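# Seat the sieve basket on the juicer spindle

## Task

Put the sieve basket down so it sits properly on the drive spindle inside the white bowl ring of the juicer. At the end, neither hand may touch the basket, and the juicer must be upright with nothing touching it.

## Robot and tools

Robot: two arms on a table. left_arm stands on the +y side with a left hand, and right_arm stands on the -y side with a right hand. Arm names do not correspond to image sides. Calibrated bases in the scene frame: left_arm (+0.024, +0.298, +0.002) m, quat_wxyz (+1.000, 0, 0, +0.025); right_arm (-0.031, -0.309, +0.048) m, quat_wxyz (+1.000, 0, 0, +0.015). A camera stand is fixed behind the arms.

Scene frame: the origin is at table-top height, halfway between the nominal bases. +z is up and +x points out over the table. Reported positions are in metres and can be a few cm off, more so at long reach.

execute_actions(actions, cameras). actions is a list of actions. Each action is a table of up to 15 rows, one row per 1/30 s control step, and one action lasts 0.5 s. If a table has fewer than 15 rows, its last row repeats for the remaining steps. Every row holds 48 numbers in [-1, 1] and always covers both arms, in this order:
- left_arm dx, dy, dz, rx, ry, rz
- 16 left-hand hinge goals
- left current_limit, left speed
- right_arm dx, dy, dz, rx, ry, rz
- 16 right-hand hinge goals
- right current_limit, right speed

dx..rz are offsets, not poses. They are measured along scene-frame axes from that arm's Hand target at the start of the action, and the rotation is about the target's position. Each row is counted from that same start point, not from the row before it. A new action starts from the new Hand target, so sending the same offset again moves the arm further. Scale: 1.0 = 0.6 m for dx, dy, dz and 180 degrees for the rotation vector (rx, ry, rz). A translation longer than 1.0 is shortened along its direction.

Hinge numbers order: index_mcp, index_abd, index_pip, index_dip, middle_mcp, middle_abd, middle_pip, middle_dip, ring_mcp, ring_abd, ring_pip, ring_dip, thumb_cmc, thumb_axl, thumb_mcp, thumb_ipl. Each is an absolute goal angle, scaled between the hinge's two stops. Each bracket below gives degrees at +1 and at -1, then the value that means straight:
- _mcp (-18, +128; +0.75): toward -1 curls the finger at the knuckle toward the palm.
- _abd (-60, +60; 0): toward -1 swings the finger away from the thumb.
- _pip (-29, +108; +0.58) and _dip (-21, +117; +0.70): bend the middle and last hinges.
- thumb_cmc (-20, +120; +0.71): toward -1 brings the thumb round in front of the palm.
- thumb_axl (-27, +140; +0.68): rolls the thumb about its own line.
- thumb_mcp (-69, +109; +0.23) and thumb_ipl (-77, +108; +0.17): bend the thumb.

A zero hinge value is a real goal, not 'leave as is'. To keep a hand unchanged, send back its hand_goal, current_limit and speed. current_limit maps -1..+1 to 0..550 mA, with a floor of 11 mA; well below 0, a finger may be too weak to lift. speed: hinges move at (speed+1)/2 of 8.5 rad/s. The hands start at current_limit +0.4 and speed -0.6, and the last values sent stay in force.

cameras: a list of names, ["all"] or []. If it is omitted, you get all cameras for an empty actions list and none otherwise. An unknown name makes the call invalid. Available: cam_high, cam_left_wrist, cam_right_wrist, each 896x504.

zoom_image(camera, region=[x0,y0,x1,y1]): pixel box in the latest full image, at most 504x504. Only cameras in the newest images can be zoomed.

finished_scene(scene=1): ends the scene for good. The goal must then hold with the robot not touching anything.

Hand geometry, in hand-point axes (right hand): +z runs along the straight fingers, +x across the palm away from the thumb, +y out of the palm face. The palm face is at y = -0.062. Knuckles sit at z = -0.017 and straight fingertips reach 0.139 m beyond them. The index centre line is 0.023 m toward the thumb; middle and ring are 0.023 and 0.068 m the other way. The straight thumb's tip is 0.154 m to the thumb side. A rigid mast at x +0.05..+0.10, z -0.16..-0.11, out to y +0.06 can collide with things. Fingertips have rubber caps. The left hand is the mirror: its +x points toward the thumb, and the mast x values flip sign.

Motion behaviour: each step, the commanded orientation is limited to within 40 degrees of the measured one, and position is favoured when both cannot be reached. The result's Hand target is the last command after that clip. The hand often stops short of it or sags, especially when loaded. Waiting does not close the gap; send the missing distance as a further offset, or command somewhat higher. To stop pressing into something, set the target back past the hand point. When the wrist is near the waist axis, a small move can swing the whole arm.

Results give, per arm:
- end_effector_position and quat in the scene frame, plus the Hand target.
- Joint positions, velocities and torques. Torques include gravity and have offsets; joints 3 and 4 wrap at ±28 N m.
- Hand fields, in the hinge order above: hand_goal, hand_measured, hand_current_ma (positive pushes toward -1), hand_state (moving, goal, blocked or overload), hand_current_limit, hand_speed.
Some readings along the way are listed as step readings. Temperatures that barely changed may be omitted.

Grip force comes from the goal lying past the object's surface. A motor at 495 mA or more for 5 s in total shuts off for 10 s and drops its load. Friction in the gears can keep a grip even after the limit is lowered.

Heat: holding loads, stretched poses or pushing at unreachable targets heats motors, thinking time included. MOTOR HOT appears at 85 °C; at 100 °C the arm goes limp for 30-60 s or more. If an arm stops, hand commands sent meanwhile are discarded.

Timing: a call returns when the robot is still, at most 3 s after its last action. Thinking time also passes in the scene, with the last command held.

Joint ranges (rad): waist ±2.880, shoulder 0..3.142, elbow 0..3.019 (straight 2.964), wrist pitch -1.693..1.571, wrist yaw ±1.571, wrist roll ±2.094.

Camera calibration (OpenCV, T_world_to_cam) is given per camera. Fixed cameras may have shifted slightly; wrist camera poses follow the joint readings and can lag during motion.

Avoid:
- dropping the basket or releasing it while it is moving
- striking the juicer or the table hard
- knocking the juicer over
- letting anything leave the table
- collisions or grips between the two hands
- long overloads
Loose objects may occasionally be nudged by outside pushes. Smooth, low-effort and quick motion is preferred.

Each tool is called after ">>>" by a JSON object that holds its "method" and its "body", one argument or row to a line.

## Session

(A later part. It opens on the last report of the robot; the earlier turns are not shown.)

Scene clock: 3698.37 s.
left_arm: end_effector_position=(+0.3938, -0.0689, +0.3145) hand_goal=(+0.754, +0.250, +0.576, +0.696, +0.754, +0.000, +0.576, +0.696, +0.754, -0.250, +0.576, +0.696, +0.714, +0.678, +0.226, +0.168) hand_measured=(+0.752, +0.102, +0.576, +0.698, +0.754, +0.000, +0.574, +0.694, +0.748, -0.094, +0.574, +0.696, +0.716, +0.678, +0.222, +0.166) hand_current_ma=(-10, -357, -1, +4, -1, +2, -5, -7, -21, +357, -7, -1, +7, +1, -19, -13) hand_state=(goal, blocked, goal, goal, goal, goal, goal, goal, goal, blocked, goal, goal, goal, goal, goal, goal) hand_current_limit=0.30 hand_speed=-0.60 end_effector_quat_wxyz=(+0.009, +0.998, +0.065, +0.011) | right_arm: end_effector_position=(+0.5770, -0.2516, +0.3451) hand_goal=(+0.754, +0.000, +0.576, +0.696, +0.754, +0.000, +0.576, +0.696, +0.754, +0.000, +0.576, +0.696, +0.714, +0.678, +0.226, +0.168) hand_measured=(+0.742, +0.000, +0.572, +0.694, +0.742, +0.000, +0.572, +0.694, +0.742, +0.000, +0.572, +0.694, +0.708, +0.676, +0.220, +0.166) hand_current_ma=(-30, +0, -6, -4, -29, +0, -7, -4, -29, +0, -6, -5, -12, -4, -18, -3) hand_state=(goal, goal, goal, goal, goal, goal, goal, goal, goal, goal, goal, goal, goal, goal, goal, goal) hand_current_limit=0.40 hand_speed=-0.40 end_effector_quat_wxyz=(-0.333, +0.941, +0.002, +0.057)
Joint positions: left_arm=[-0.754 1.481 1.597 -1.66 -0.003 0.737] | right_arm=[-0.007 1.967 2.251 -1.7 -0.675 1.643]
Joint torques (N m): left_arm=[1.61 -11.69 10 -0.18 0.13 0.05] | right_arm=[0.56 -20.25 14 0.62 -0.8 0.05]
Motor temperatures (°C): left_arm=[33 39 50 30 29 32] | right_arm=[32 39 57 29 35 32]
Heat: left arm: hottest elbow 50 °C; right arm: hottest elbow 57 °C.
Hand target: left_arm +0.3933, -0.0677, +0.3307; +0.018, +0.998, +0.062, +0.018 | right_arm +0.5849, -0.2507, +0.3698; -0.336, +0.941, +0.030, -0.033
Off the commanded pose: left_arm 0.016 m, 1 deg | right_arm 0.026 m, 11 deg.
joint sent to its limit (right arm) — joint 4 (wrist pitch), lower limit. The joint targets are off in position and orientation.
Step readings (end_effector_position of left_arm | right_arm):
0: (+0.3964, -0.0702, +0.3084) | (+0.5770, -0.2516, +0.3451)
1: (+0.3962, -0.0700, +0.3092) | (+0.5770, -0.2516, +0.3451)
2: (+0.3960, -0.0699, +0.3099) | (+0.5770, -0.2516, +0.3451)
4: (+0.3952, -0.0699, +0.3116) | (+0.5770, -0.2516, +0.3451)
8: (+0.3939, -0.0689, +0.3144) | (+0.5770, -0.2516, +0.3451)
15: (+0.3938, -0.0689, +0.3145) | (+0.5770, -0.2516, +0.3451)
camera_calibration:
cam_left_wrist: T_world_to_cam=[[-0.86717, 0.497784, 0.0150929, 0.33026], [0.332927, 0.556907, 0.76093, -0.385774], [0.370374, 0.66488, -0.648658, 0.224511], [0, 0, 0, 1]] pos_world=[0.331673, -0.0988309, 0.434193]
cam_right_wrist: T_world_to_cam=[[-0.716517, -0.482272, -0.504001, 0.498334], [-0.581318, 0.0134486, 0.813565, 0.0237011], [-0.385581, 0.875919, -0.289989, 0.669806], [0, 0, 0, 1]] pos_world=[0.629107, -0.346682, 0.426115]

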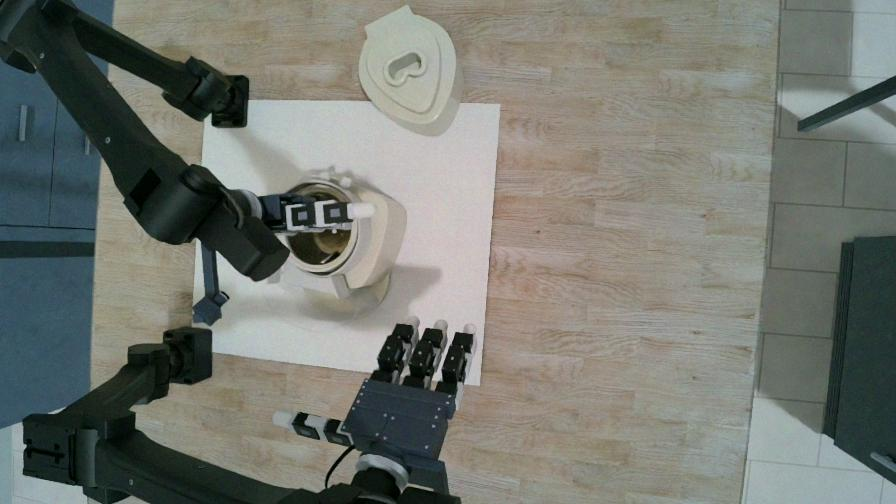

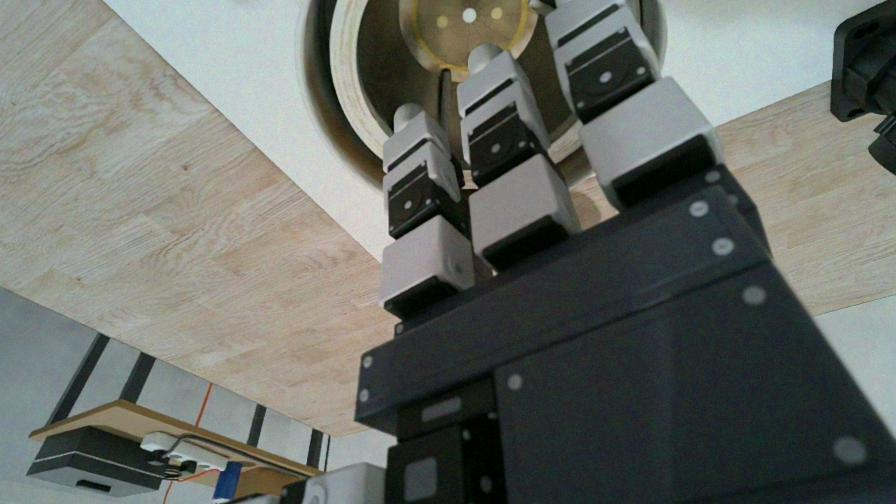

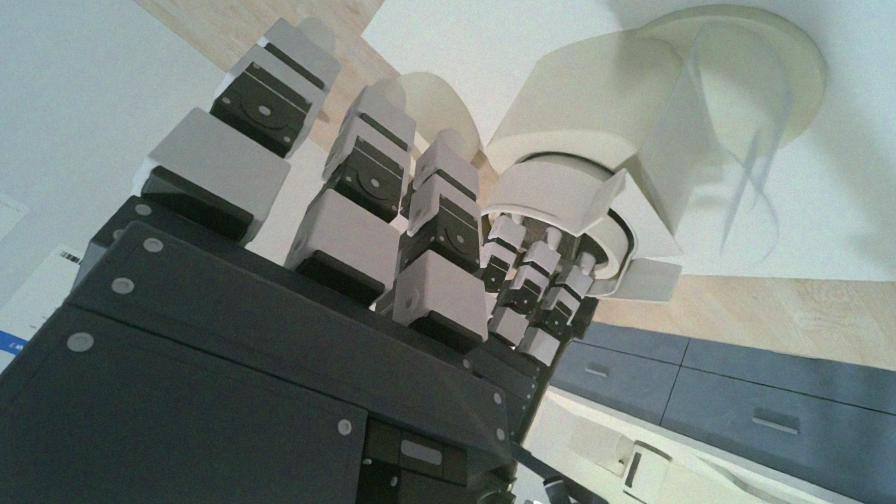

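>>> {"method": "execute_actions", "body": {
  "actions": [
    [[0,0,-0.02,0,0,0, 0.754,0,0.576,0.696,0.754,0,0.576,0.696,0.754,0,0.576,0.696,0.714,0.678,0.226,0.168,0.3,-0.6, 0,0,0,0,0,0, 0.754,0,0.576,0.696,0.754,0,0.576,0.696,0.754,0,0.576,0.696,0.714,0.678,0.226,0.168,0.4,-0.4]],
    [[0.0055,-0.0108,-0.0283,0.0113,0.0122,0, 0.754,0,0.576,0.696,0.754,0,0.576,0.696,0.754,0,0.576,0.696,0.714,0.678,0.226,0.168,0.3,-0.6, 0,0,0,0,0,0, 0.754,0,0.576,0.696,0.754,0,0.576,0.696,0.754,0,0.576,0.696,0.714,0.678,0.226,0.168,0.4,-0.4]]
  ],
  "cameras": ["cam_left_wrist","cam_right_wrist","cam_high"]
}}

>>> {"method": "zoom_image", "body": {
  "camera": "cam_right_wrist",
  "region": [470, 160, 690, 320]
}}

>>> {"method": "zoom_image", "body": {
  "camera": "cam_high",
  "region": [260, 150, 410, 300]
}}

Scene clock: 3717.53 s.
left_arm: end_effector_position=(+0.3967, -0.0716, +0.2982) hand_goal=(+0.754, +0.000, +0.576, +0.696, +0.754, +0.000, +0.576, +0.696, +0.754, +0.000, +0.576, +0.696, +0.714, +0.678, +0.226, +0.168) hand_measured=(+0.752, +0.004, +0.576, +0.698, +0.754, +0.000, +0.574, +0.694, +0.750, +0.000, +0.574, +0.696, +0.716, +0.678, +0.222, +0.166) hand_current_ma=(-8, +9, -1, +4, -1, +2, -5, -7, -15, +2, -6, -1, +7, +1, -19, -13) hand_state=(goal, goal, goal, goal, goal, goal, goal, goal, goal, goal, goal, goal, goal, goal, goal, goal) hand_current_limit=0.30 hand_speed=-0.60 end_effector_quat_wxyz=(-0.001, +0.998, +0.065, +0.000) | right_arm: end_effector_position=(+0.5770, -0.2516, +0.3451) hand_goal=(+0.754, +0.000, +0.576, +0.696, +0.754, +0.000, +0.576, +0.696, +0.754, +0.000, +0.576, +0.696, +0.714, +0.678, +0.226, +0.168) hand_measured=(+0.742, +0.000, +0.572, +0.694, +0.742, +0.000, +0.572, +0.694, +0.742, +0.000, +0.572, +0.694, +0.708, +0.676, +0.220, +0.166) hand_current_ma=(-30, +0, -6, -4, -29, +0, -7, -4, -29, +0, -6, -5, -12, -4, -18, -3) hand_state=(goal, goal, goal, goal, goal, goal, goal, goal, goal, goal, goal, goal, goal, goal, goal, goal) hand_current_limit=0.40 hand_speed=-0.40 end_effector_quat_wxyz=(-0.333, +0.941, +0.002, +0.057)
Joint positions: left_arm=[-0.754 1.507 1.59 -1.656 -0.002 0.738] | right_arm=[-0.007 1.967 2.251 -1.7 -0.675 1.643]
Joint torques (N m): left_arm=[1.08 -10.58 9.31 -0.14 0 -0.03] | right_arm=[0.85 -20.01 14.02 0.8 -0.78 0.05]
Motor temperatures (°C): left_arm=[33 39 51 30 29 32] | right_arm=[32 39 57 29 35 32]
Heat: left arm: hottest elbow 51 °C; right arm: hottest elbow 57 °C.
Hand target: left_arm +0.3965, -0.0741, +0.3017; -0.001, +0.998, +0.062, +0.000 | right_arm +0.5849, -0.2507, +0.3698; -0.336, +0.941, +0.030, -0.033
Off the commanded pose: left_arm 0.004 m, 0 deg | right_arm 0.026 m, 11 deg.
joint sent to its limit (right arm) — joint 4 (wrist pitch), lower limit. The joint targets are off in position and orientation.
Step readings (end_effector_position of left_arm | right_arm):
0: (+0.3938, -0.0689, +0.3145) | (+0.5770, -0.2516, +0.3451)
1: (+0.3936, -0.0688, +0.3146) | (+0.5770, -0.2516, +0.3451)
2: (+0.3935, -0.0687, +0.3149) | (+0.5770, -0.2516, +0.3451)
4: (+0.3934, -0.0686, +0.3151) | (+0.5770, -0.2516, +0.3451)
8: (+0.3926, -0.0679, +0.3152) | (+0.5770, -0.2516, +0.3451)
15: (+0.3925, -0.0680, +0.3152) | (+0.5770, -0.2516, +0.3451)
16: (+0.3926, -0.0681, +0.3144) | (+0.5770, -0.2516, +0.3451)
17: (+0.3930, -0.0684, +0.3129) | (+0.5770, -0.2516, +0.3451)
19: (+0.3939, -0.0692, +0.3090) | (+0.5770, -0.2516, +0.3451)
23: (+0.3963, -0.0713, +0.2998) | (+0.5770, -0.2516, +0.3451)
30: (+0.3967, -0.0716, +0.2982) | (+0.5770, -0.2516, +0.3451)
camera_calibration:
cam_left_wrist: T_world_to_cam=[[-0.865889, 0.498274, 0.0442572, 0.325165], [0.350972, 0.542095, 0.763513, -0.381883], [0.356447, 0.676651, -0.644274, 0.219772], [0, 0, 0, 1]] pos_world=[0.33725, -0.103713, 0.418775]
cam_right_wrist: T_world_to_cam=[[-0.716517, -0.482272, -0.504001, 0.498334], [-0.581318, 0.0134486, 0.813565, 0.0237011], [-0.385581, 0.875919, -0.289989, 0.669806], [0, 0, 0, 1]] pos_world=[0.629107, -0.346682, 0.426115]

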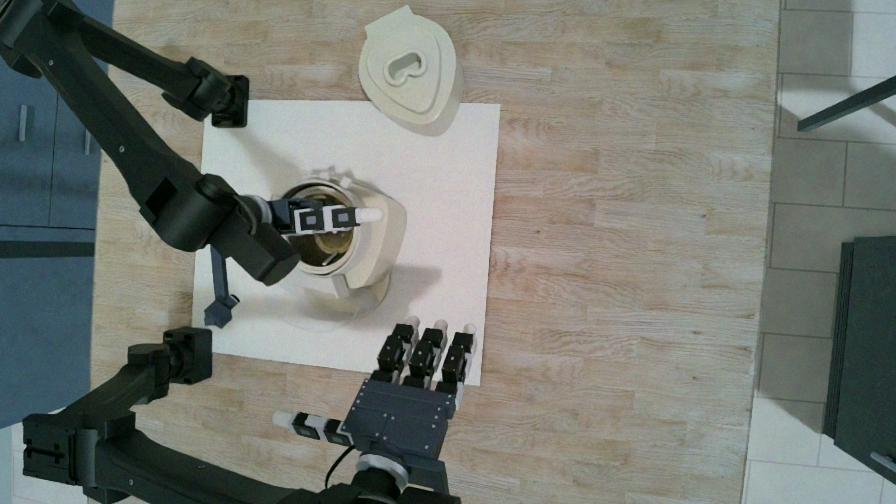

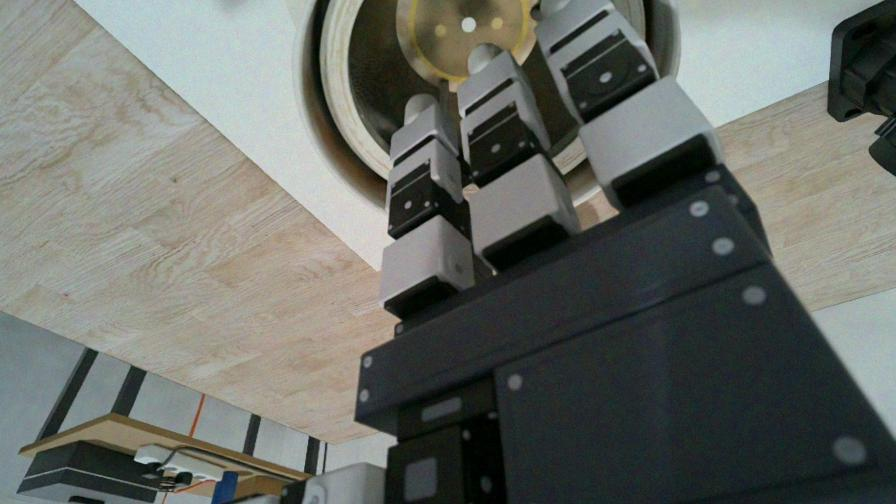

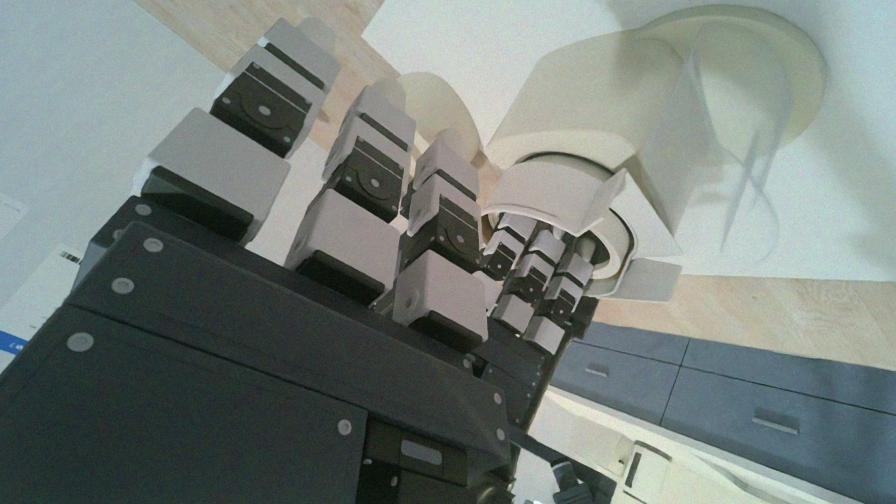

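Scaled by 2.291 from the camera's 896x504 image, which has a finer 1280x720 frame.

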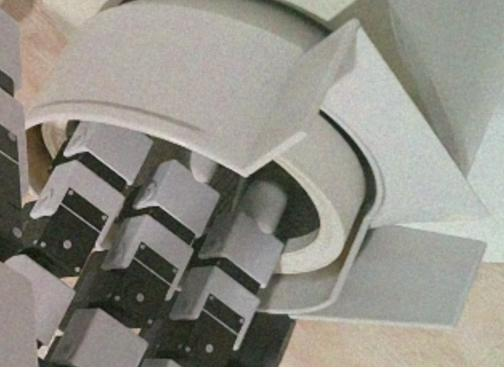

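Scaled by 3.360 from the camera's 896x504 image, which has a finer 1280x720 frame.

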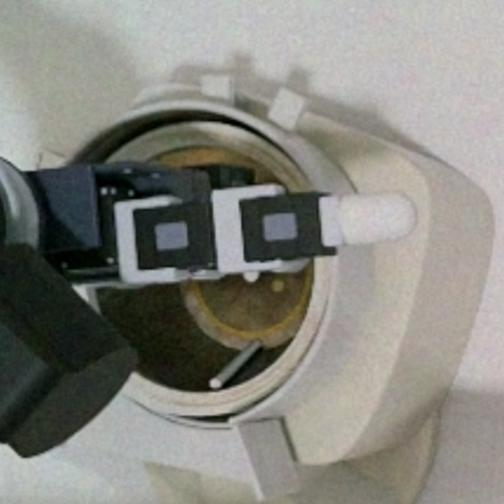

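>>> {"method": "execute_actions", "body": {
  "actions": [
    [[0,0,0,0,0,0, 0.754,0.3,0.576,0.696,0.754,0,0.576,0.696,0.754,-0.3,0.576,0.696,0.714,0.678,0.226,0.168,0.75,-0.7, 0,0,0,0,0,0, 0.754,0,0.576,0.696,0.754,0,0.576,0.696,0.754,0,0.576,0.696,0.714,0.678,0.226,0.168,0.4,-0.4]],
    [[0,0,0,0,0,0, 0.754,0.3,0.576,0.696,0.754,0,0.576,0.696,0.754,-0.3,0.576,0.696,0.714,0.678,0.226,0.168,0.75,-0.7, 0,0,0,0,0,0, 0.754,0,0.576,0.696,0.754,0,0.576,0.696,0.754,0,0.576,0.696,0.714,0.678,0.226,0.168,0.4,-0.4]]
  ],
  "cameras": ["cam_left_wrist"]
}}

Scene clock: 3727.93 s.
left_arm: end_effector_position=(+0.3967, -0.0715, +0.2982) hand_goal=(+0.754, +0.300, +0.576, +0.696, +0.754, +0.000, +0.576, +0.696, +0.754, -0.300, +0.576, +0.696, +0.714, +0.678, +0.226, +0.168) hand_measured=(+0.752, +0.054, +0.576, +0.698, +0.754, +0.000, +0.574, +0.694, +0.750, -0.036, +0.574, +0.696, +0.716, +0.678, +0.222, +0.166) hand_current_ma=(-7, -481, -1, +4, -1, +2, -5, -7, -14, +481, -6, -1, +7, +1, -19, -13) hand_state=(goal, blocked, goal, goal, goal, goal, goal, goal, goal, blocked, goal, goal, goal, goal, goal, goal) hand_current_limit=0.75 hand_speed=-0.70 end_effector_quat_wxyz=(-0.002, +0.998, +0.065, +0.000) | right_arm: end_effector_position=(+0.5770, -0.2516, +0.3451) hand_goal=(+0.754, +0.000, +0.576, +0.696, +0.754, +0.000, +0.576, +0.696, +0.754, +0.000, +0.576, +0.696, +0.714, +0.678, +0.226, +0.168) hand_measured=(+0.742, +0.000, +0.572, +0.694, +0.742, +0.000, +0.572, +0.694, +0.742, +0.000, +0.572, +0.694, +0.708, +0.676, +0.220, +0.166) hand_current_ma=(-30, +0, -6, -4, -29, +0, -7, -4, -29, +0, -6, -5, -12, -4, -18, -3) hand_state=(goal, goal, goal, goal, goal, goal, goal, goal, goal, goal, goal, goal, goal, goal, goal, goal) hand_current_limit=0.40 hand_speed=-0.40 end_effector_quat_wxyz=(-0.333, +0.941, +0.002, +0.057)
Joint positions: left_arm=[-0.754 1.507 1.59 -1.656 -0.003 0.738] | right_arm=[-0.007 1.967 2.251 -1.7 -0.675 1.643]
Joint torques (N m): left_arm=[1.08 -10.58 9.31 -0.13 0.03 -0.03] | right_arm=[1.32 -19.96 14.09 0.69 -0.75 0.04]
Motor temperatures (°C): left_arm=[33 39 51 30 29 32] | right_arm=[32 39 57 29 35 32]
Heat: left arm: hottest elbow 51 °C; right arm: hottest elbow 57 °C.
Hand target: left_arm +0.3965, -0.0741, +0.3017; -0.001, +0.998, +0.062, +0.000 | right_arm +0.5849, -0.2507, +0.3698; -0.336, +0.941, +0.030, -0.033
Off the commanded pose: left_arm 0.004 m, 0 deg | right_arm 0.026 m, 11 deg.
joint sent to its limit (right arm) — joint 4 (wrist pitch), lower limit. The joint targets are off in position and orientation.
Step readings (end_effector_position of left_arm | right_arm):
0: (+0.3967, -0.0716, +0.2982) | (+0.5770, -0.2516, +0.3451)
1: (+0.3967, -0.0716, +0.2982) | (+0.5770, -0.2516, +0.3451)
2: (+0.3967, -0.0716, +0.2982) | (+0.5770, -0.2516, +0.3451)
4: (+0.3967, -0.0715, +0.2982) | (+0.5770, -0.2516, +0.3451)
8: (+0.3967, -0.0715, +0.2982) | (+0.5770, -0.2516, +0.3451)
15: (+0.3967, -0.0715, +0.2982) | (+0.5770, -0.2516, +0.3451)
16: (+0.3967, -0.0715, +0.2982) | (+0.5770, -0.2516, +0.3451)
17: (+0.3967, -0.0715, +0.2982) | (+0.5770, -0.2516, +0.3451)
19: (+0.3967, -0.0715, +0.2982) | (+0.5770, -0.2516, +0.3451)
23: (+0.3967, -0.0715, +0.2982) | (+0.5770, -0.2516, +0.3451)
30: (+0.3967, -0.0715, +0.2982) | (+0.5770, -0.2516, +0.3451)
camera_calibration:
cam_left_wrist: T_world_to_cam=[[-0.8659, 0.498264, 0.0441524, 0.325162], [0.35075, 0.541864, 0.763779, -0.381998], [0.356639, 0.676843, -0.643966, 0.21953], [0, 0, 0, 1]] pos_world=[0.337251, -0.103613, 0.418776]
Images, in order (width x height): cam_left_wrist 896x504.

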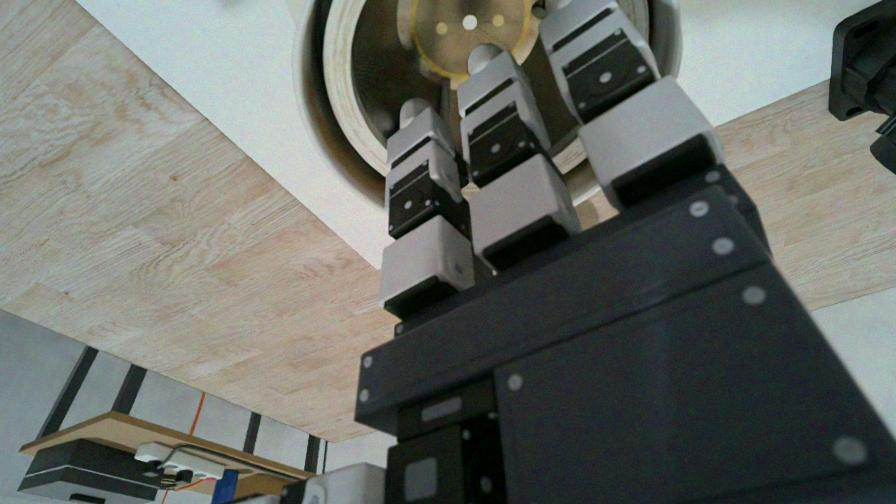

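>>> {"method": "execute_actions", "body": {
  "actions": [
    [[0,0,0.02,0,0,0, 0.754,0.3,0.576,0.696,0.754,0,0.576,0.696,0.754,-0.3,0.576,0.696,0.714,0.678,0.226,0.168,0.75,-0.7, 0,0,0,0,0,0, 0.754,0,0.576,0.696,0.754,0,0.576,0.696,0.754,0,0.576,0.696,0.714,0.678,0.226,0.168,0.4,-0.4]],
    [[-0.003,0.003,0.01,-0.0038,-0.004,0, 0.754,0.3,0.576,0.696,0.754,0,0.576,0.696,0.754,-0.3,0.576,0.696,0.714,0.678,0.226,0.168,0.75,-0.7, 0,0,0,0,0,0, 0.754,0,0.576,0.696,0.754,0,0.576,0.696,0.754,0,0.576,0.696,0.714,0.678,0.226,0.168,0.4,-0.4]]
  ],
  "cameras": ["cam_left_wrist","cam_right_wrist"]
}}

>>> {"method": "zoom_image", "body": {
  "camera": "cam_right_wrist",
  "region": [470, 160, 690, 320]
}}

Scene clock: 3736.90 s.
left_arm: end_effector_position=(+0.3951, -0.0702, +0.2976) hand_goal=(+0.754, +0.300, +0.576, +0.696, +0.754, +0.000, +0.576, +0.696, +0.754, -0.300, +0.576, +0.696, +0.714, +0.678, +0.226, +0.168) hand_measured=(+0.752, +0.054, +0.576, +0.698, +0.754, +0.000, +0.574, +0.694, +0.750, -0.036, +0.574, +0.696, +0.716, +0.678, +0.222, +0.166) hand_current_ma=(-7, -481, -1, +4, -1, +2, -5, -7, -14, +481, -6, -1, +7, +1, -19, -13) hand_state=(goal, blocked, goal, goal, goal, goal, goal, goal, goal, blocked, goal, goal, goal, goal, goal, goal) hand_current_limit=0.75 hand_speed=-0.70 end_effector_quat_wxyz=(-0.005, +0.998, +0.065, -0.003) | right_arm: end_effector_position=(+0.5770, -0.2516, +0.3451) hand_goal=(+0.754, +0.000, +0.576, +0.696, +0.754, +0.000, +0.576, +0.696, +0.754, +0.000, +0.576, +0.696, +0.714, +0.678, +0.226, +0.168) hand_measured=(+0.742, +0.000, +0.572, +0.694, +0.742, +0.000, +0.572, +0.694, +0.742, +0.000, +0.572, +0.694, +0.708, +0.676, +0.220, +0.166) hand_current_ma=(-30, +0, -6, -4, -29, +0, -7, -4, -29, +0, -6, -5, -12, -4, -18, -3) hand_state=(goal, goal, goal, goal, goal, goal, goal, goal, goal, goal, goal, goal, goal, goal, goal, goal) hand_current_limit=0.40 hand_speed=-0.40 end_effector_quat_wxyz=(-0.333, +0.941, +0.002, +0.057)
Joint positions: left_arm=[-0.754 1.507 1.59 -1.664 -0.003 0.738] | right_arm=[-0.007 1.967 2.251 -1.7 -0.675 1.643]
Joint torques (N m): left_arm=[1.14 -12.22 10.73 -0.32 0.1 -0.02] | right_arm=[0.91 -20.19 14.13 0.64 -0.79 0.04]
Motor temperatures (°C): left_arm=[33 39 51 30 29 32] | right_arm=[32 39 57 29 35 32]
Heat: left arm: hottest elbow 51 °C; right arm: hottest elbow 57 °C.
Hand target: left_arm +0.3948, -0.0724, +0.3197; +0.006, +0.998, +0.062, +0.006 | right_arm +0.5849, -0.2507, +0.3698; -0.336, +0.941, +0.030, -0.033
Off the commanded pose: left_arm 0.022 m, 2 deg | right_arm 0.026 m, 11 deg.
joint sent to its limit (left arm) — joint 4 (wrist pitch), lower limit. The joint targets are off in position, not in orientation.
joint sent to its limit (right arm) — joint 4 (wrist pitch), lower limit. The joint targets are off in position and orientation.
Step readings (end_effector_position of left_arm | right_arm):
0: (+0.3967, -0.0715, +0.2982) | (+0.5770, -0.2516, +0.3451)
1: (+0.3964, -0.0712, +0.2981) | (+0.5770, -0.2516, +0.3451)
2: (+0.3959, -0.0708, +0.2979) | (+0.5770, -0.2516, +0.3451)
4: (+0.3954, -0.0704, +0.2977) | (+0.5770, -0.2516, +0.3451)
8: (+0.3951, -0.0702, +0.2976) | (+0.5770, -0.2516, +0.3451)
15: (+0.3951, -0.0702, +0.2976) | (+0.5770, -0.2516, +0.3451)
16: (+0.3951, -0.0702, +0.2976) | (+0.5770, -0.2516, +0.3451)
17: (+0.3951, -0.0702, +0.2976) | (+0.5770, -0.2516, +0.3451)
19: (+0.3951, -0.0702, +0.2976) | (+0.5770, -0.2516, +0.3451)
23: (+0.3951, -0.0702, +0.2976) | (+0.5770, -0.2516, +0.3451)
30: (+0.3951, -0.0702, +0.2976) | (+0.5770, -0.2516, +0.3451)
camera_calibration:
cam_left_wrist: T_world_to_cam=[[-0.865597, 0.497997, 0.0523533, 0.320619], [0.35563, 0.53778, 0.764408, -0.38406], [0.352519, 0.680288, -0.642603, 0.220318], [0, 0, 0, 1]] pos_world=[0.336444, -0.103007, 0.418371]
cam_right_wrist: T_world_to_cam=[[-0.716517, -0.482272, -0.504001, 0.498334], [-0.581318, 0.0134486, 0.813565, 0.0237011], [-0.385581, 0.875919, -0.289989, 0.669806], [0, 0, 0, 1]] pos_world=[0.629107, -0.346682, 0.426115]
Images, in order (width x height): cam_left_wrist 896x504, cam_right_wrist 896x504.

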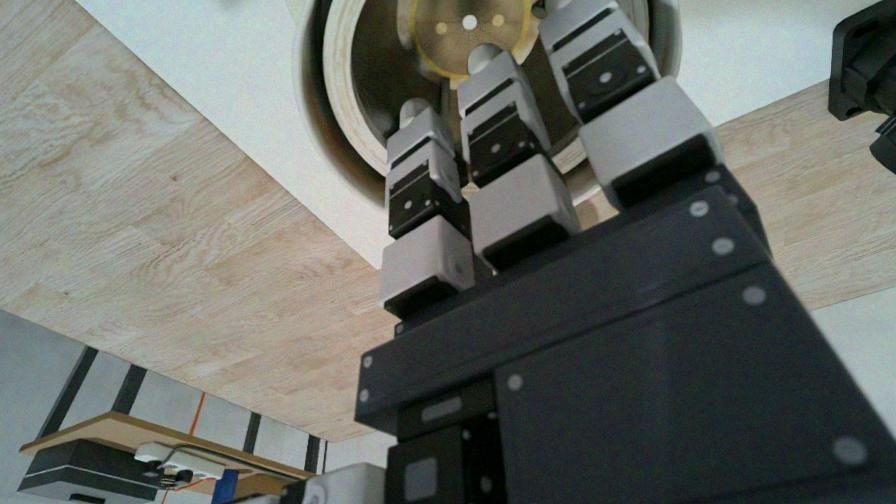

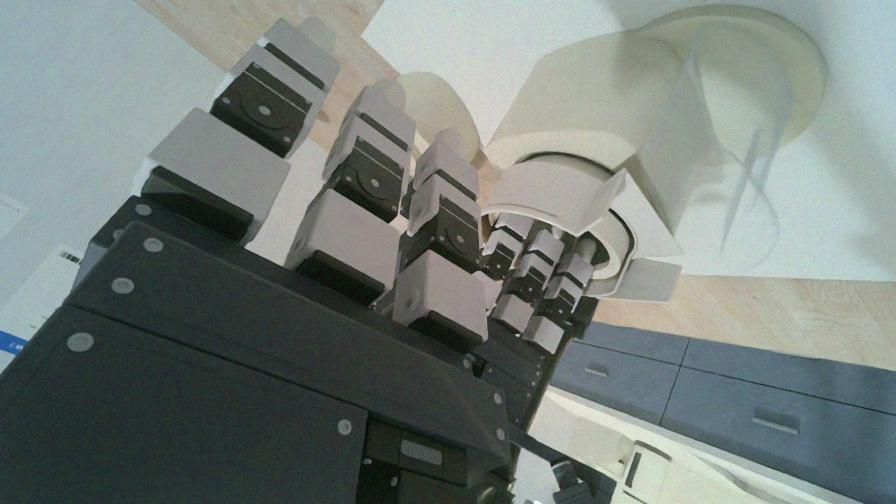

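Scaled by 2.291 from the camera's 896x504 image, which has a finer 1280x720 frame.

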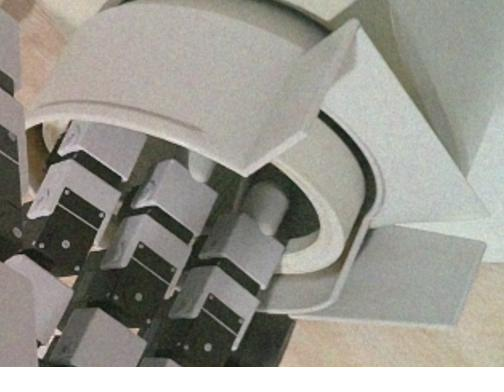

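>>> {"method": "execute_actions", "body": {
  "actions": [
    [[-0.0053,0.005,0.01,-0.0075,-0.0082,0, 0.754,0.3,0.576,0.696,0.754,0,0.576,0.696,0.754,-0.3,0.576,0.696,0.714,0.678,0.226,0.168,0.75,-0.7, 0,0,0,0,0,0, 0.754,0,0.576,0.696,0.754,0,0.576,0.696,0.754,0,0.576,0.696,0.714,0.678,0.226,0.168,0.4,-0.4]]
  ],
  "cameras": ["cam_left_wrist","cam_right_wrist"]
}}

>>> {"method": "zoom_image", "body": {
  "camera": "cam_right_wrist",
  "region": [470, 160, 690, 320]
}}

Scene clock: 3745.20 s.
left_arm: end_effector_position=(+0.3914, -0.0670, +0.3147) hand_goal=(+0.754, +0.300, +0.576, +0.696, +0.754, +0.000, +0.576, +0.696, +0.754, -0.300, +0.576, +0.696, +0.714, +0.678, +0.226, +0.168) hand_measured=(+0.750, +0.138, +0.574, +0.696, +0.754, +0.000, +0.574, +0.694, +0.748, -0.064, +0.574, +0.696, +0.716, +0.678, +0.222, +0.166) hand_current_ma=(-19, -481, -6, +2, -1, +2, -5, -7, -20, +481, -7, -1, +7, +1, -19, -13) hand_state=(goal, blocked, goal, goal, goal, goal, goal, goal, goal, blocked, goal, goal, goal, goal, goal, goal) hand_current_limit=0.75 hand_speed=-0.70 end_effector_quat_wxyz=(+0.009, +0.998, +0.065, +0.011) | right_arm: end_effector_position=(+0.5770, -0.2516, +0.3451) hand_goal=(+0.754, +0.000, +0.576, +0.696, +0.754, +0.000, +0.576, +0.696, +0.754, +0.000, +0.576, +0.696, +0.714, +0.678, +0.226, +0.168) hand_measured=(+0.742, +0.000, +0.572, +0.694, +0.742, +0.000, +0.572, +0.694, +0.742, +0.000, +0.572, +0.694, +0.708, +0.676, +0.220, +0.166) hand_current_ma=(-30, +0, -6, -4, -29, +0, -7, -4, -29, +0, -6, -5, -12, -4, -18, -3) hand_state=(goal, goal, goal, goal, goal, goal, goal, goal, goal, goal, goal, goal, goal, goal, goal, goal) hand_current_limit=0.40 hand_speed=-0.40 end_effector_quat_wxyz=(-0.333, +0.941, +0.002, +0.057)
Joint positions: left_arm=[-0.754 1.473 1.59 -1.66 -0.003 0.738] | right_arm=[-0.007 1.967 2.251 -1.7 -0.675 1.643]
Joint torques (N m): left_arm=[1.2 -11.22 9.42 0.27 0.13 -0.01] | right_arm=[0.85 -19.78 14.08 0.69 -0.75 0.07]
Motor temperatures (°C): left_arm=[33 39 52 30 29 32] | right_arm=[32 39 57 29 35 32]
Heat: left arm: hottest elbow 52 °C; right arm: hottest elbow 57 °C.
Hand target: left_arm +0.3916, -0.0693, +0.3257; +0.018, +0.998, +0.062, +0.018 | right_arm +0.5849, -0.2507, +0.3698; -0.336, +0.941, +0.030, -0.033
Off the commanded pose: left_arm 0.011 m, 1 deg | right_arm 0.026 m, 11 deg.
joint sent to its limit (right arm) — joint 4 (wrist pitch), lower limit. The joint targets are off in position and orientation.
Step readings (end_effector_position of left_arm | right_arm):
0: (+0.3951, -0.0702, +0.2976) | (+0.5770, -0.2516, +0.3451)
1: (+0.3951, -0.0701, +0.2984) | (+0.5770, -0.2516, +0.3451)
2: (+0.3951, -0.0702, +0.2993) | (+0.5770, -0.2516, +0.3451)
4: (+0.3943, -0.0694, +0.3032) | (+0.5770, -0.2516, +0.3451)
8: (+0.3920, -0.0675, +0.3124) | (+0.5770, -0.2516, +0.3451)
15: (+0.3914, -0.0670, +0.3147) | (+0.5770, -0.2516, +0.3451)
camera_calibration:
cam_left_wrist: T_world_to_cam=[[-0.866575, 0.498807, 0.0154682, 0.32692], [0.333772, 0.55626, 0.761033, -0.386702], [0.371004, 0.664655, -0.648529, 0.223979], [0, 0, 0, 1]] pos_world=[0.329273, -0.0968321, 0.434493]
cam_right_wrist: T_world_to_cam=[[-0.716517, -0.482272, -0.504001, 0.498334], [-0.581318, 0.0134486, 0.813565, 0.0237011], [-0.385581, 0.875919, -0.289989, 0.669806], [0, 0, 0, 1]] pos_world=[0.629107, -0.346682, 0.426115]
Images, in order (width x height): cam_left_wrist 896x504, cam_right_wrist 896x504.

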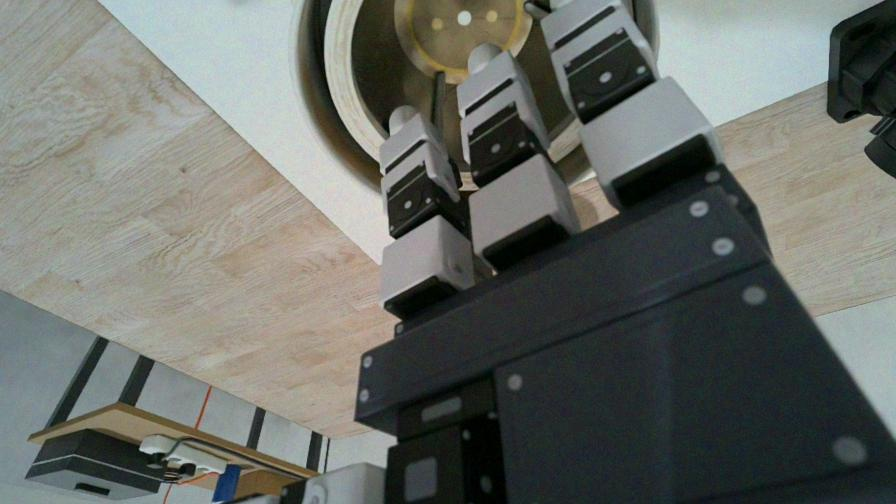

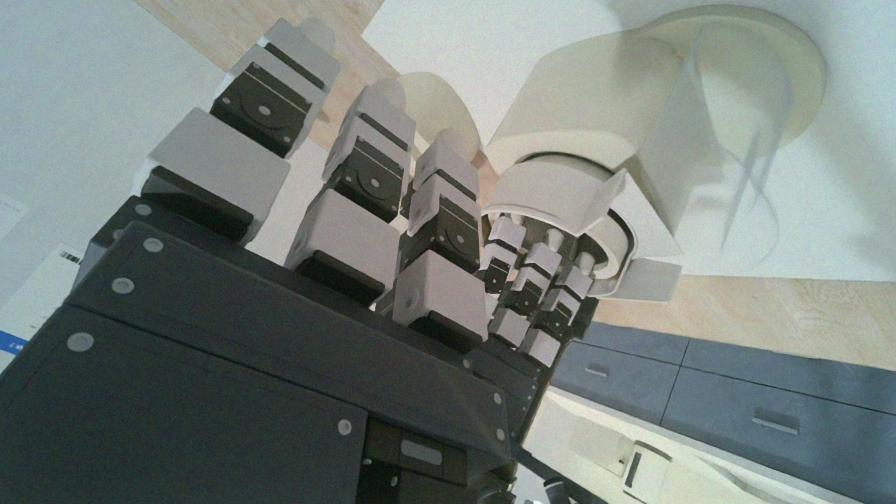

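Scaled by 2.291 from the camera's 896x504 image, which has a finer 1280x720 frame.

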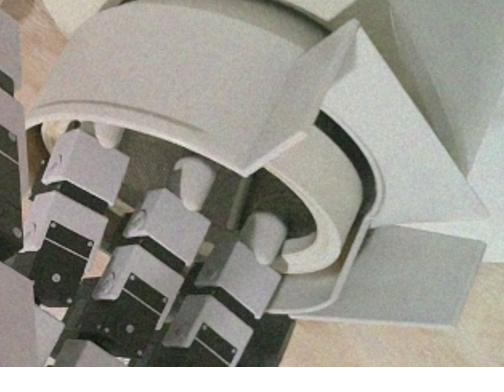

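>>> {"method": "execute_actions", "body": {
  "actions": [
    [[0,0,0,0,0,0, 0.754,0,0.576,0.696,0.754,0,0.576,0.696,0.754,0,0.576,0.696,0.714,0.678,0.226,0.168,0.3,-0.6, 0,0,0,0,0,0, 0.754,0,0.576,0.696,0.754,0,0.576,0.696,0.754,0,0.576,0.696,0.714,0.678,0.226,0.168,0.4,-0.4]],
    [[0.0083,-0.0082,-0.0237,0.0113,0.0122,0, 0.754,0,0.576,0.696,0.754,0,0.576,0.696,0.754,0,0.576,0.696,0.714,0.678,0.226,0.168,0.3,-0.6, 0,0,0,0,0,0, 0.754,0,0.576,0.696,0.754,0,0.576,0.696,0.754,0,0.576,0.696,0.714,0.678,0.226,0.168,0.4,-0.4]],
    [[0,0,0,0,0,0, 0.754,0.25,0.576,0.696,0.754,0,0.576,0.696,0.754,-0.25,0.576,0.696,0.714,0.678,0.226,0.168,0.3,-0.6, 0,0,0,0,0,0, 0.754,0,0.576,0.696,0.754,0,0.576,0.696,0.754,0,0.576,0.696,0.714,0.678,0.226,0.168,0.4,-0.4]]
  ],
  "cameras": ["cam_left_wrist","cam_right_wrist"]
}}

>>> {"method": "zoom_image", "body": {
  "camera": "cam_right_wrist",
  "region": [470, 160, 690, 320]
}}

Scene clock: 3767.60 s.
left_arm: end_effector_position=(+0.3946, -0.0685, +0.2996) hand_goal=(+0.754, +0.250, +0.576, +0.696, +0.754, +0.000, +0.576, +0.696, +0.754, -0.250, +0.576, +0.696, +0.714, +0.678, +0.226, +0.168) hand_measured=(+0.750, +0.062, +0.574, +0.696, +0.754, +0.000, +0.574, +0.694, +0.752, -0.036, +0.574, +0.696, +0.716, +0.678, +0.222, +0.166) hand_current_ma=(-18, -357, -7, +2, -1, +2, -5, -7, -10, +357, -5, -1, +6, +1, -19, -13) hand_state=(goal, blocked, goal, goal, goal, goal, goal, goal, goal, blocked, goal, goal, goal, goal, goal, goal) hand_current_limit=0.30 hand_speed=-0.60 end_effector_quat_wxyz=(-0.004, +0.998, +0.065, -0.002) | right_arm: end_effector_position=(+0.5770, -0.2516, +0.3451) hand_goal=(+0.754, +0.000, +0.576, +0.696, +0.754, +0.000, +0.576, +0.696, +0.754, +0.000, +0.576, +0.696, +0.714, +0.678, +0.226, +0.168) hand_measured=(+0.742, +0.000, +0.572, +0.694, +0.742, +0.000, +0.572, +0.694, +0.742, +0.000, +0.572, +0.694, +0.708, +0.676, +0.220, +0.166) hand_current_ma=(-30, +0, -6, -4, -29, +0, -7, -4, -29, +0, -6, -5, -12, -4, -18, -3) hand_state=(goal, goal, goal, goal, goal, goal, goal, goal, goal, goal, goal, goal, goal, goal, goal, goal) hand_current_limit=0.40 hand_speed=-0.40 end_effector_quat_wxyz=(-0.333, +0.941, +0.002, +0.057)
Joint positions: left_arm=[-0.752 1.502 1.59 -1.668 -0.003 0.738] | right_arm=[-0.007 1.967 2.251 -1.7 -0.675 1.643]
Joint torques (N m): left_arm=[1.03 -10.34 10.67 -0.21 0.09 -0.03] | right_arm=[1.61 -20.07 14.09 0.81 -0.77 0.08]
Motor temperatures (°C): left_arm=[33 39 52 30 29 32] | right_arm=[32 39 57 29 35 32]
Heat: left arm: hottest elbow 52 °C; right arm: hottest elbow 57 °C.
Hand target: left_arm +0.3965, -0.0742, +0.3115; -0.001, +0.998, +0.062, +0.000 | right_arm +0.5849, -0.2507, +0.3698; -0.336, +0.941, +0.030, -0.033
Off the commanded pose: left_arm 0.013 m, 1 deg | right_arm 0.026 m, 11 deg.
joint sent to its limit (left arm) — joint 4 (wrist pitch), lower limit. The joint targets are off in position, not in orientation.
joint sent to its limit (right arm) — joint 4 (wrist pitch), lower limit. The joint targets are off in position and orientation.
Step readings (end_effector_position of left_arm | right_arm):
0: (+0.3914, -0.0670, +0.3147) | (+0.5770, -0.2516, +0.3451)
1: (+0.3914, -0.0670, +0.3147) | (+0.5770, -0.2516, +0.3451)
2: (+0.3914, -0.0670, +0.3147) | (+0.5770, -0.2516, +0.3451)
4: (+0.3914, -0.0670, +0.3147) | (+0.5770, -0.2516, +0.3451)
8: (+0.3914, -0.0670, +0.3147) | (+0.5770, -0.2516, +0.3451)
15: (+0.3914, -0.0670, +0.3147) | (+0.5770, -0.2516, +0.3451)
16: (+0.3913, -0.0669, +0.3138) | (+0.5770, -0.2516, +0.3451)
17: (+0.3913, -0.0669, +0.3121) | (+0.5770, -0.2516, +0.3451)
19: (+0.3918, -0.0673, +0.3080) | (+0.5770, -0.2516, +0.3451)
23: (+0.3935, -0.0688, +0.3012) | (+0.5770, -0.2516, +0.3451)
30: (+0.3939, -0.0691, +0.2996) | (+0.5770, -0.2516, +0.3451)
31: (+0.3939, -0.0691, +0.2996) | (+0.5770, -0.2516, +0.3451)
32: (+0.3939, -0.0691, +0.2996) | (+0.5770, -0.2516, +0.3451)
34: (+0.3940, -0.0690, +0.2996) | (+0.5770, -0.2516, +0.3451)
38: (+0.3946, -0.0685, +0.2996) | (+0.5770, -0.2516, +0.3451)
45: (+0.3946, -0.0685, +0.2996) | (+0.5770, -0.2516, +0.3451)
camera_calibration:
cam_left_wrist: T_world_to_cam=[[-0.866458, 0.496628, 0.0510999, 0.319744], [0.353719, 0.538429, 0.764838, -0.385653], [0.352326, 0.680775, -0.642193, 0.220571], [0, 0, 0, 1]] pos_world=[0.335745, -0.101306, 0.420272]
cam_right_wrist: T_world_to_cam=[[-0.716517, -0.482272, -0.504001, 0.498334], [-0.581318, 0.0134486, 0.813565, 0.0237011], [-0.385581, 0.875919, -0.289989, 0.669806], [0, 0, 0, 1]] pos_world=[0.629107, -0.346682, 0.426115]
Images, in order (width x height): cam_left_wrist 896x504, cam_right_wrist 896x504.

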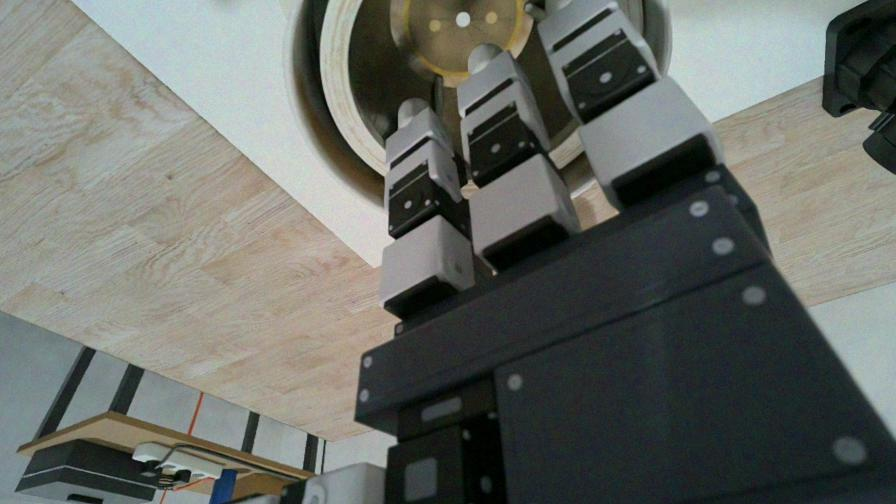

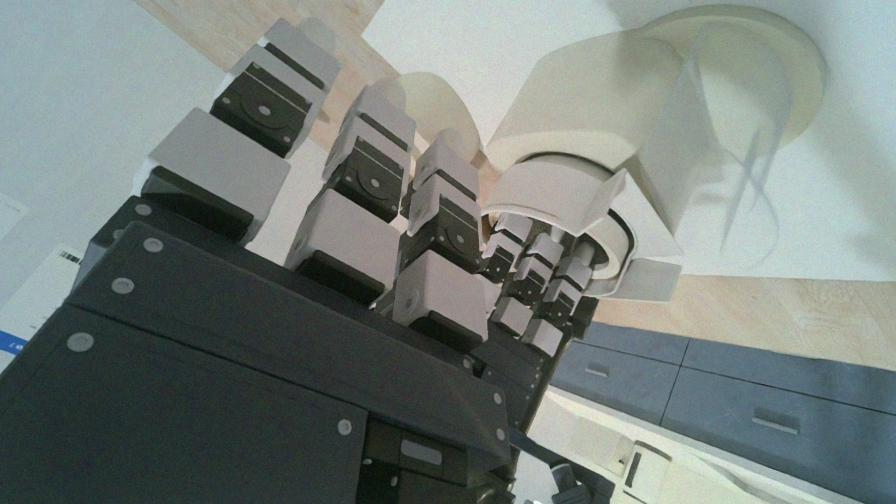

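Scaled by 2.291 from the camera's 896x504 image, which has a finer 1280x720 frame.

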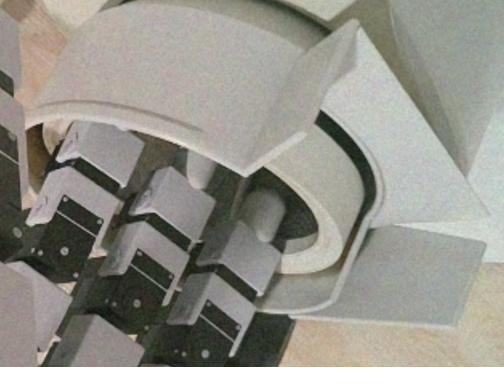

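>>> {"method": "execute_actions", "body": {
  "actions": [
    [[0,-0.004,-0.039,0,0,0, 0.754,0.25,0.576,0.696,0.754,0,0.576,0.696,0.754,-0.25,0.576,0.696,0.714,0.678,0.226,0.168,0.3,-0.6, 0,0,0,0,0,0, 0.754,0,0.576,0.696,0.754,0,0.576,0.696,0.754,0,0.576,0.696,0.714,0.678,0.226,0.168,0.4,-0.4]],
    [[-0.0163,-0.0058,0,0,0,-0.0417, 0.754,0.25,0.576,0.696,0.754,0,0.576,0.696,0.754,-0.25,0.576,0.696,0.714,0.678,0.226,0.168,0.3,-0.6, 0,0,0,0,0,0, 0.754,0,0.576,0.696,0.754,0,0.576,0.696,0.754,0,0.576,0.696,0.714,0.678,0.226,0.168,0.4,-0.4]]
  ],
  "cameras": ["cam_left_wrist","cam_right_wrist"]
}}

>>> {"method": "zoom_image", "body": {
  "camera": "cam_right_wrist",
  "region": [470, 160, 690, 320]
}}

Scene clock: 3777.53 s.
left_arm: end_effector_position=(+0.3870, -0.0741, +0.3002) hand_goal=(+0.754, +0.250, +0.576, +0.696, +0.754, +0.000, +0.576, +0.696, +0.754, -0.250, +0.576, +0.696, +0.714, +0.678, +0.226, +0.168) hand_measured=(+0.756, +0.062, +0.576, +0.696, +0.754, +0.000, +0.574, +0.694, +0.764, -0.038, +0.582, +0.700, +0.716, +0.678, +0.222, +0.166) hand_current_ma=(+5, -357, +2, +2, -1, +2, -5, -7, +40, +357, +23, +11, +6, +1, -19, -13) hand_state=(goal, blocked, goal, goal, goal, goal, goal, goal, goal, blocked, goal, goal, goal, goal, goal, goal) hand_current_limit=0.30 hand_speed=-0.60 end_effector_quat_wxyz=(+0.001, +1.000, +0.005, +0.003) | right_arm: end_effector_position=(+0.5770, -0.2516, +0.3451) hand_goal=(+0.754, +0.000, +0.576, +0.696, +0.754, +0.000, +0.576, +0.696, +0.754, +0.000, +0.576, +0.696, +0.714, +0.678, +0.226, +0.168) hand_measured=(+0.742, +0.000, +0.572, +0.694, +0.742, +0.000, +0.572, +0.694, +0.742, +0.000, +0.572, +0.694, +0.708, +0.676, +0.220, +0.166) hand_current_ma=(-30, +0, -6, -4, -29, +0, -7, -4, -29, +0, -6, -5, -12, -4, -18, -3) hand_state=(goal, goal, goal, goal, goal, goal, goal, goal, goal, goal, goal, goal, goal, goal, goal, goal) hand_current_limit=0.40 hand_speed=-0.40 end_effector_quat_wxyz=(-0.333, +0.941, +0.002, +0.057)
Joint positions: left_arm=[-0.752 1.5 1.587 -1.651 -0.003 0.859] | right_arm=[-0.007 1.967 2.251 -1.7 -0.675 1.643]
Joint torques (N m): left_arm=[0.91 -9.82 7.28 0.94 0.05 0.05] | right_arm=[0.67 -20.6 13.94 0.69 -0.79 0.05]
Motor temperatures (°C): left_arm=[33 39 52 30 29 32] | right_arm=[32 39 57 29 35 32]
Heat: left arm: hottest elbow 52 °C; right arm: hottest elbow 57 °C.
Hand target: left_arm +0.3868, -0.0801, +0.2881; -0.001, +1.000, -0.004, +0.000 | right_arm +0.5849, -0.2507, +0.3698; -0.336, +0.941, +0.030, -0.033
Off the commanded pose: left_arm 0.014 m, 1 deg | right_arm 0.026 m, 11 deg.
joint sent to its limit (right arm) — joint 4 (wrist pitch), lower limit. The joint targets are off in position and orientation.
Step readings (end_effector_position of left_arm | right_arm):
0: (+0.3946, -0.0685, +0.2996) | (+0.5770, -0.2516, +0.3451)
1: (+0.3950, -0.0688, +0.3000) | (+0.5770, -0.2516, +0.3451)
2: (+0.3955, -0.0693, +0.2996) | (+0.5770, -0.2516, +0.3451)
4: (+0.3960, -0.0708, +0.3001) | (+0.5770, -0.2516, +0.3451)
8: (+0.3962, -0.0710, +0.3002) | (+0.5770, -0.2516, +0.3451)
15: (+0.3962, -0.0710, +0.3002) | (+0.5770, -0.2516, +0.3451)
16: (+0.3955, -0.0709, +0.3002) | (+0.5770, -0.2516, +0.3451)
17: (+0.3937, -0.0716, +0.3002) | (+0.5770, -0.2516, +0.3451)
19: (+0.3915, -0.0726, +0.3002) | (+0.5770, -0.2516, +0.3451)
23: (+0.3888, -0.0735, +0.3002) | (+0.5770, -0.2516, +0.3451)
30: (+0.3874, -0.0740, +0.3002) | (+0.5770, -0.2516, +0.3451)
camera_calibration:
cam_left_wrist: T_world_to_cam=[[-0.800647, 0.598047, 0.03611, 0.302591], [0.408025, 0.500133, 0.763795, -0.403926], [0.438726, 0.626264, -0.644448, 0.190693], [0, 0, 0, 1]] pos_world=[0.323418, -0.0983713, 0.420482]
cam_right_wrist: T_world_to_cam=[[-0.716517, -0.482272, -0.504001, 0.498334], [-0.581318, 0.0134486, 0.813565, 0.0237011], [-0.385581, 0.875919, -0.289989, 0.669806], [0, 0, 0, 1]] pos_world=[0.629107, -0.346682, 0.426115]
Images, in order (width x height): cam_left_wrist 896x504, cam_right_wrist 896x504.

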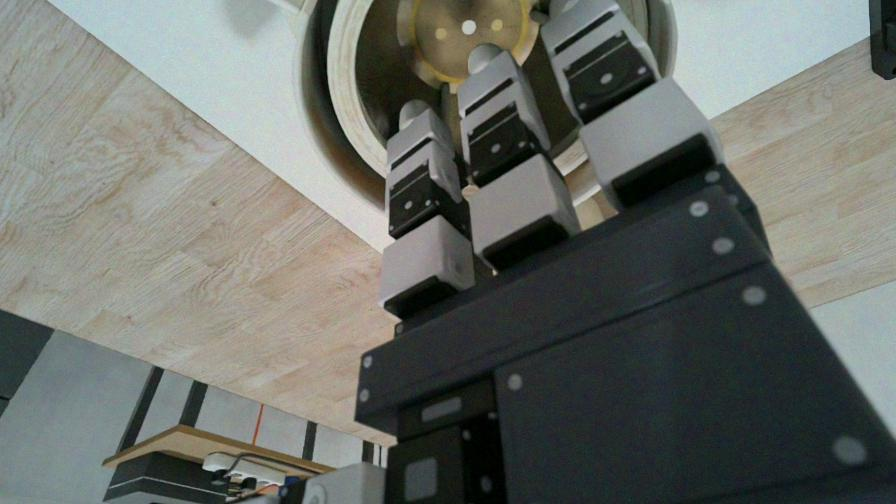

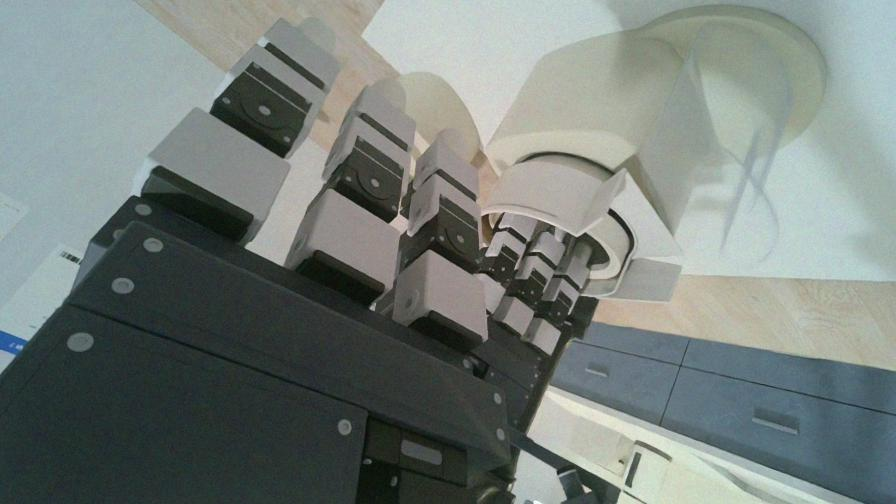

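Scaled by 2.291 from the camera's 896x504 image, which has a finer 1280x720 frame.

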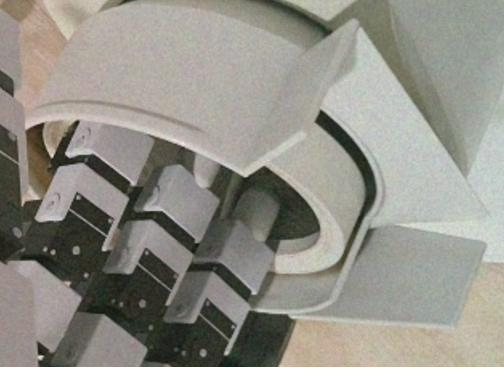

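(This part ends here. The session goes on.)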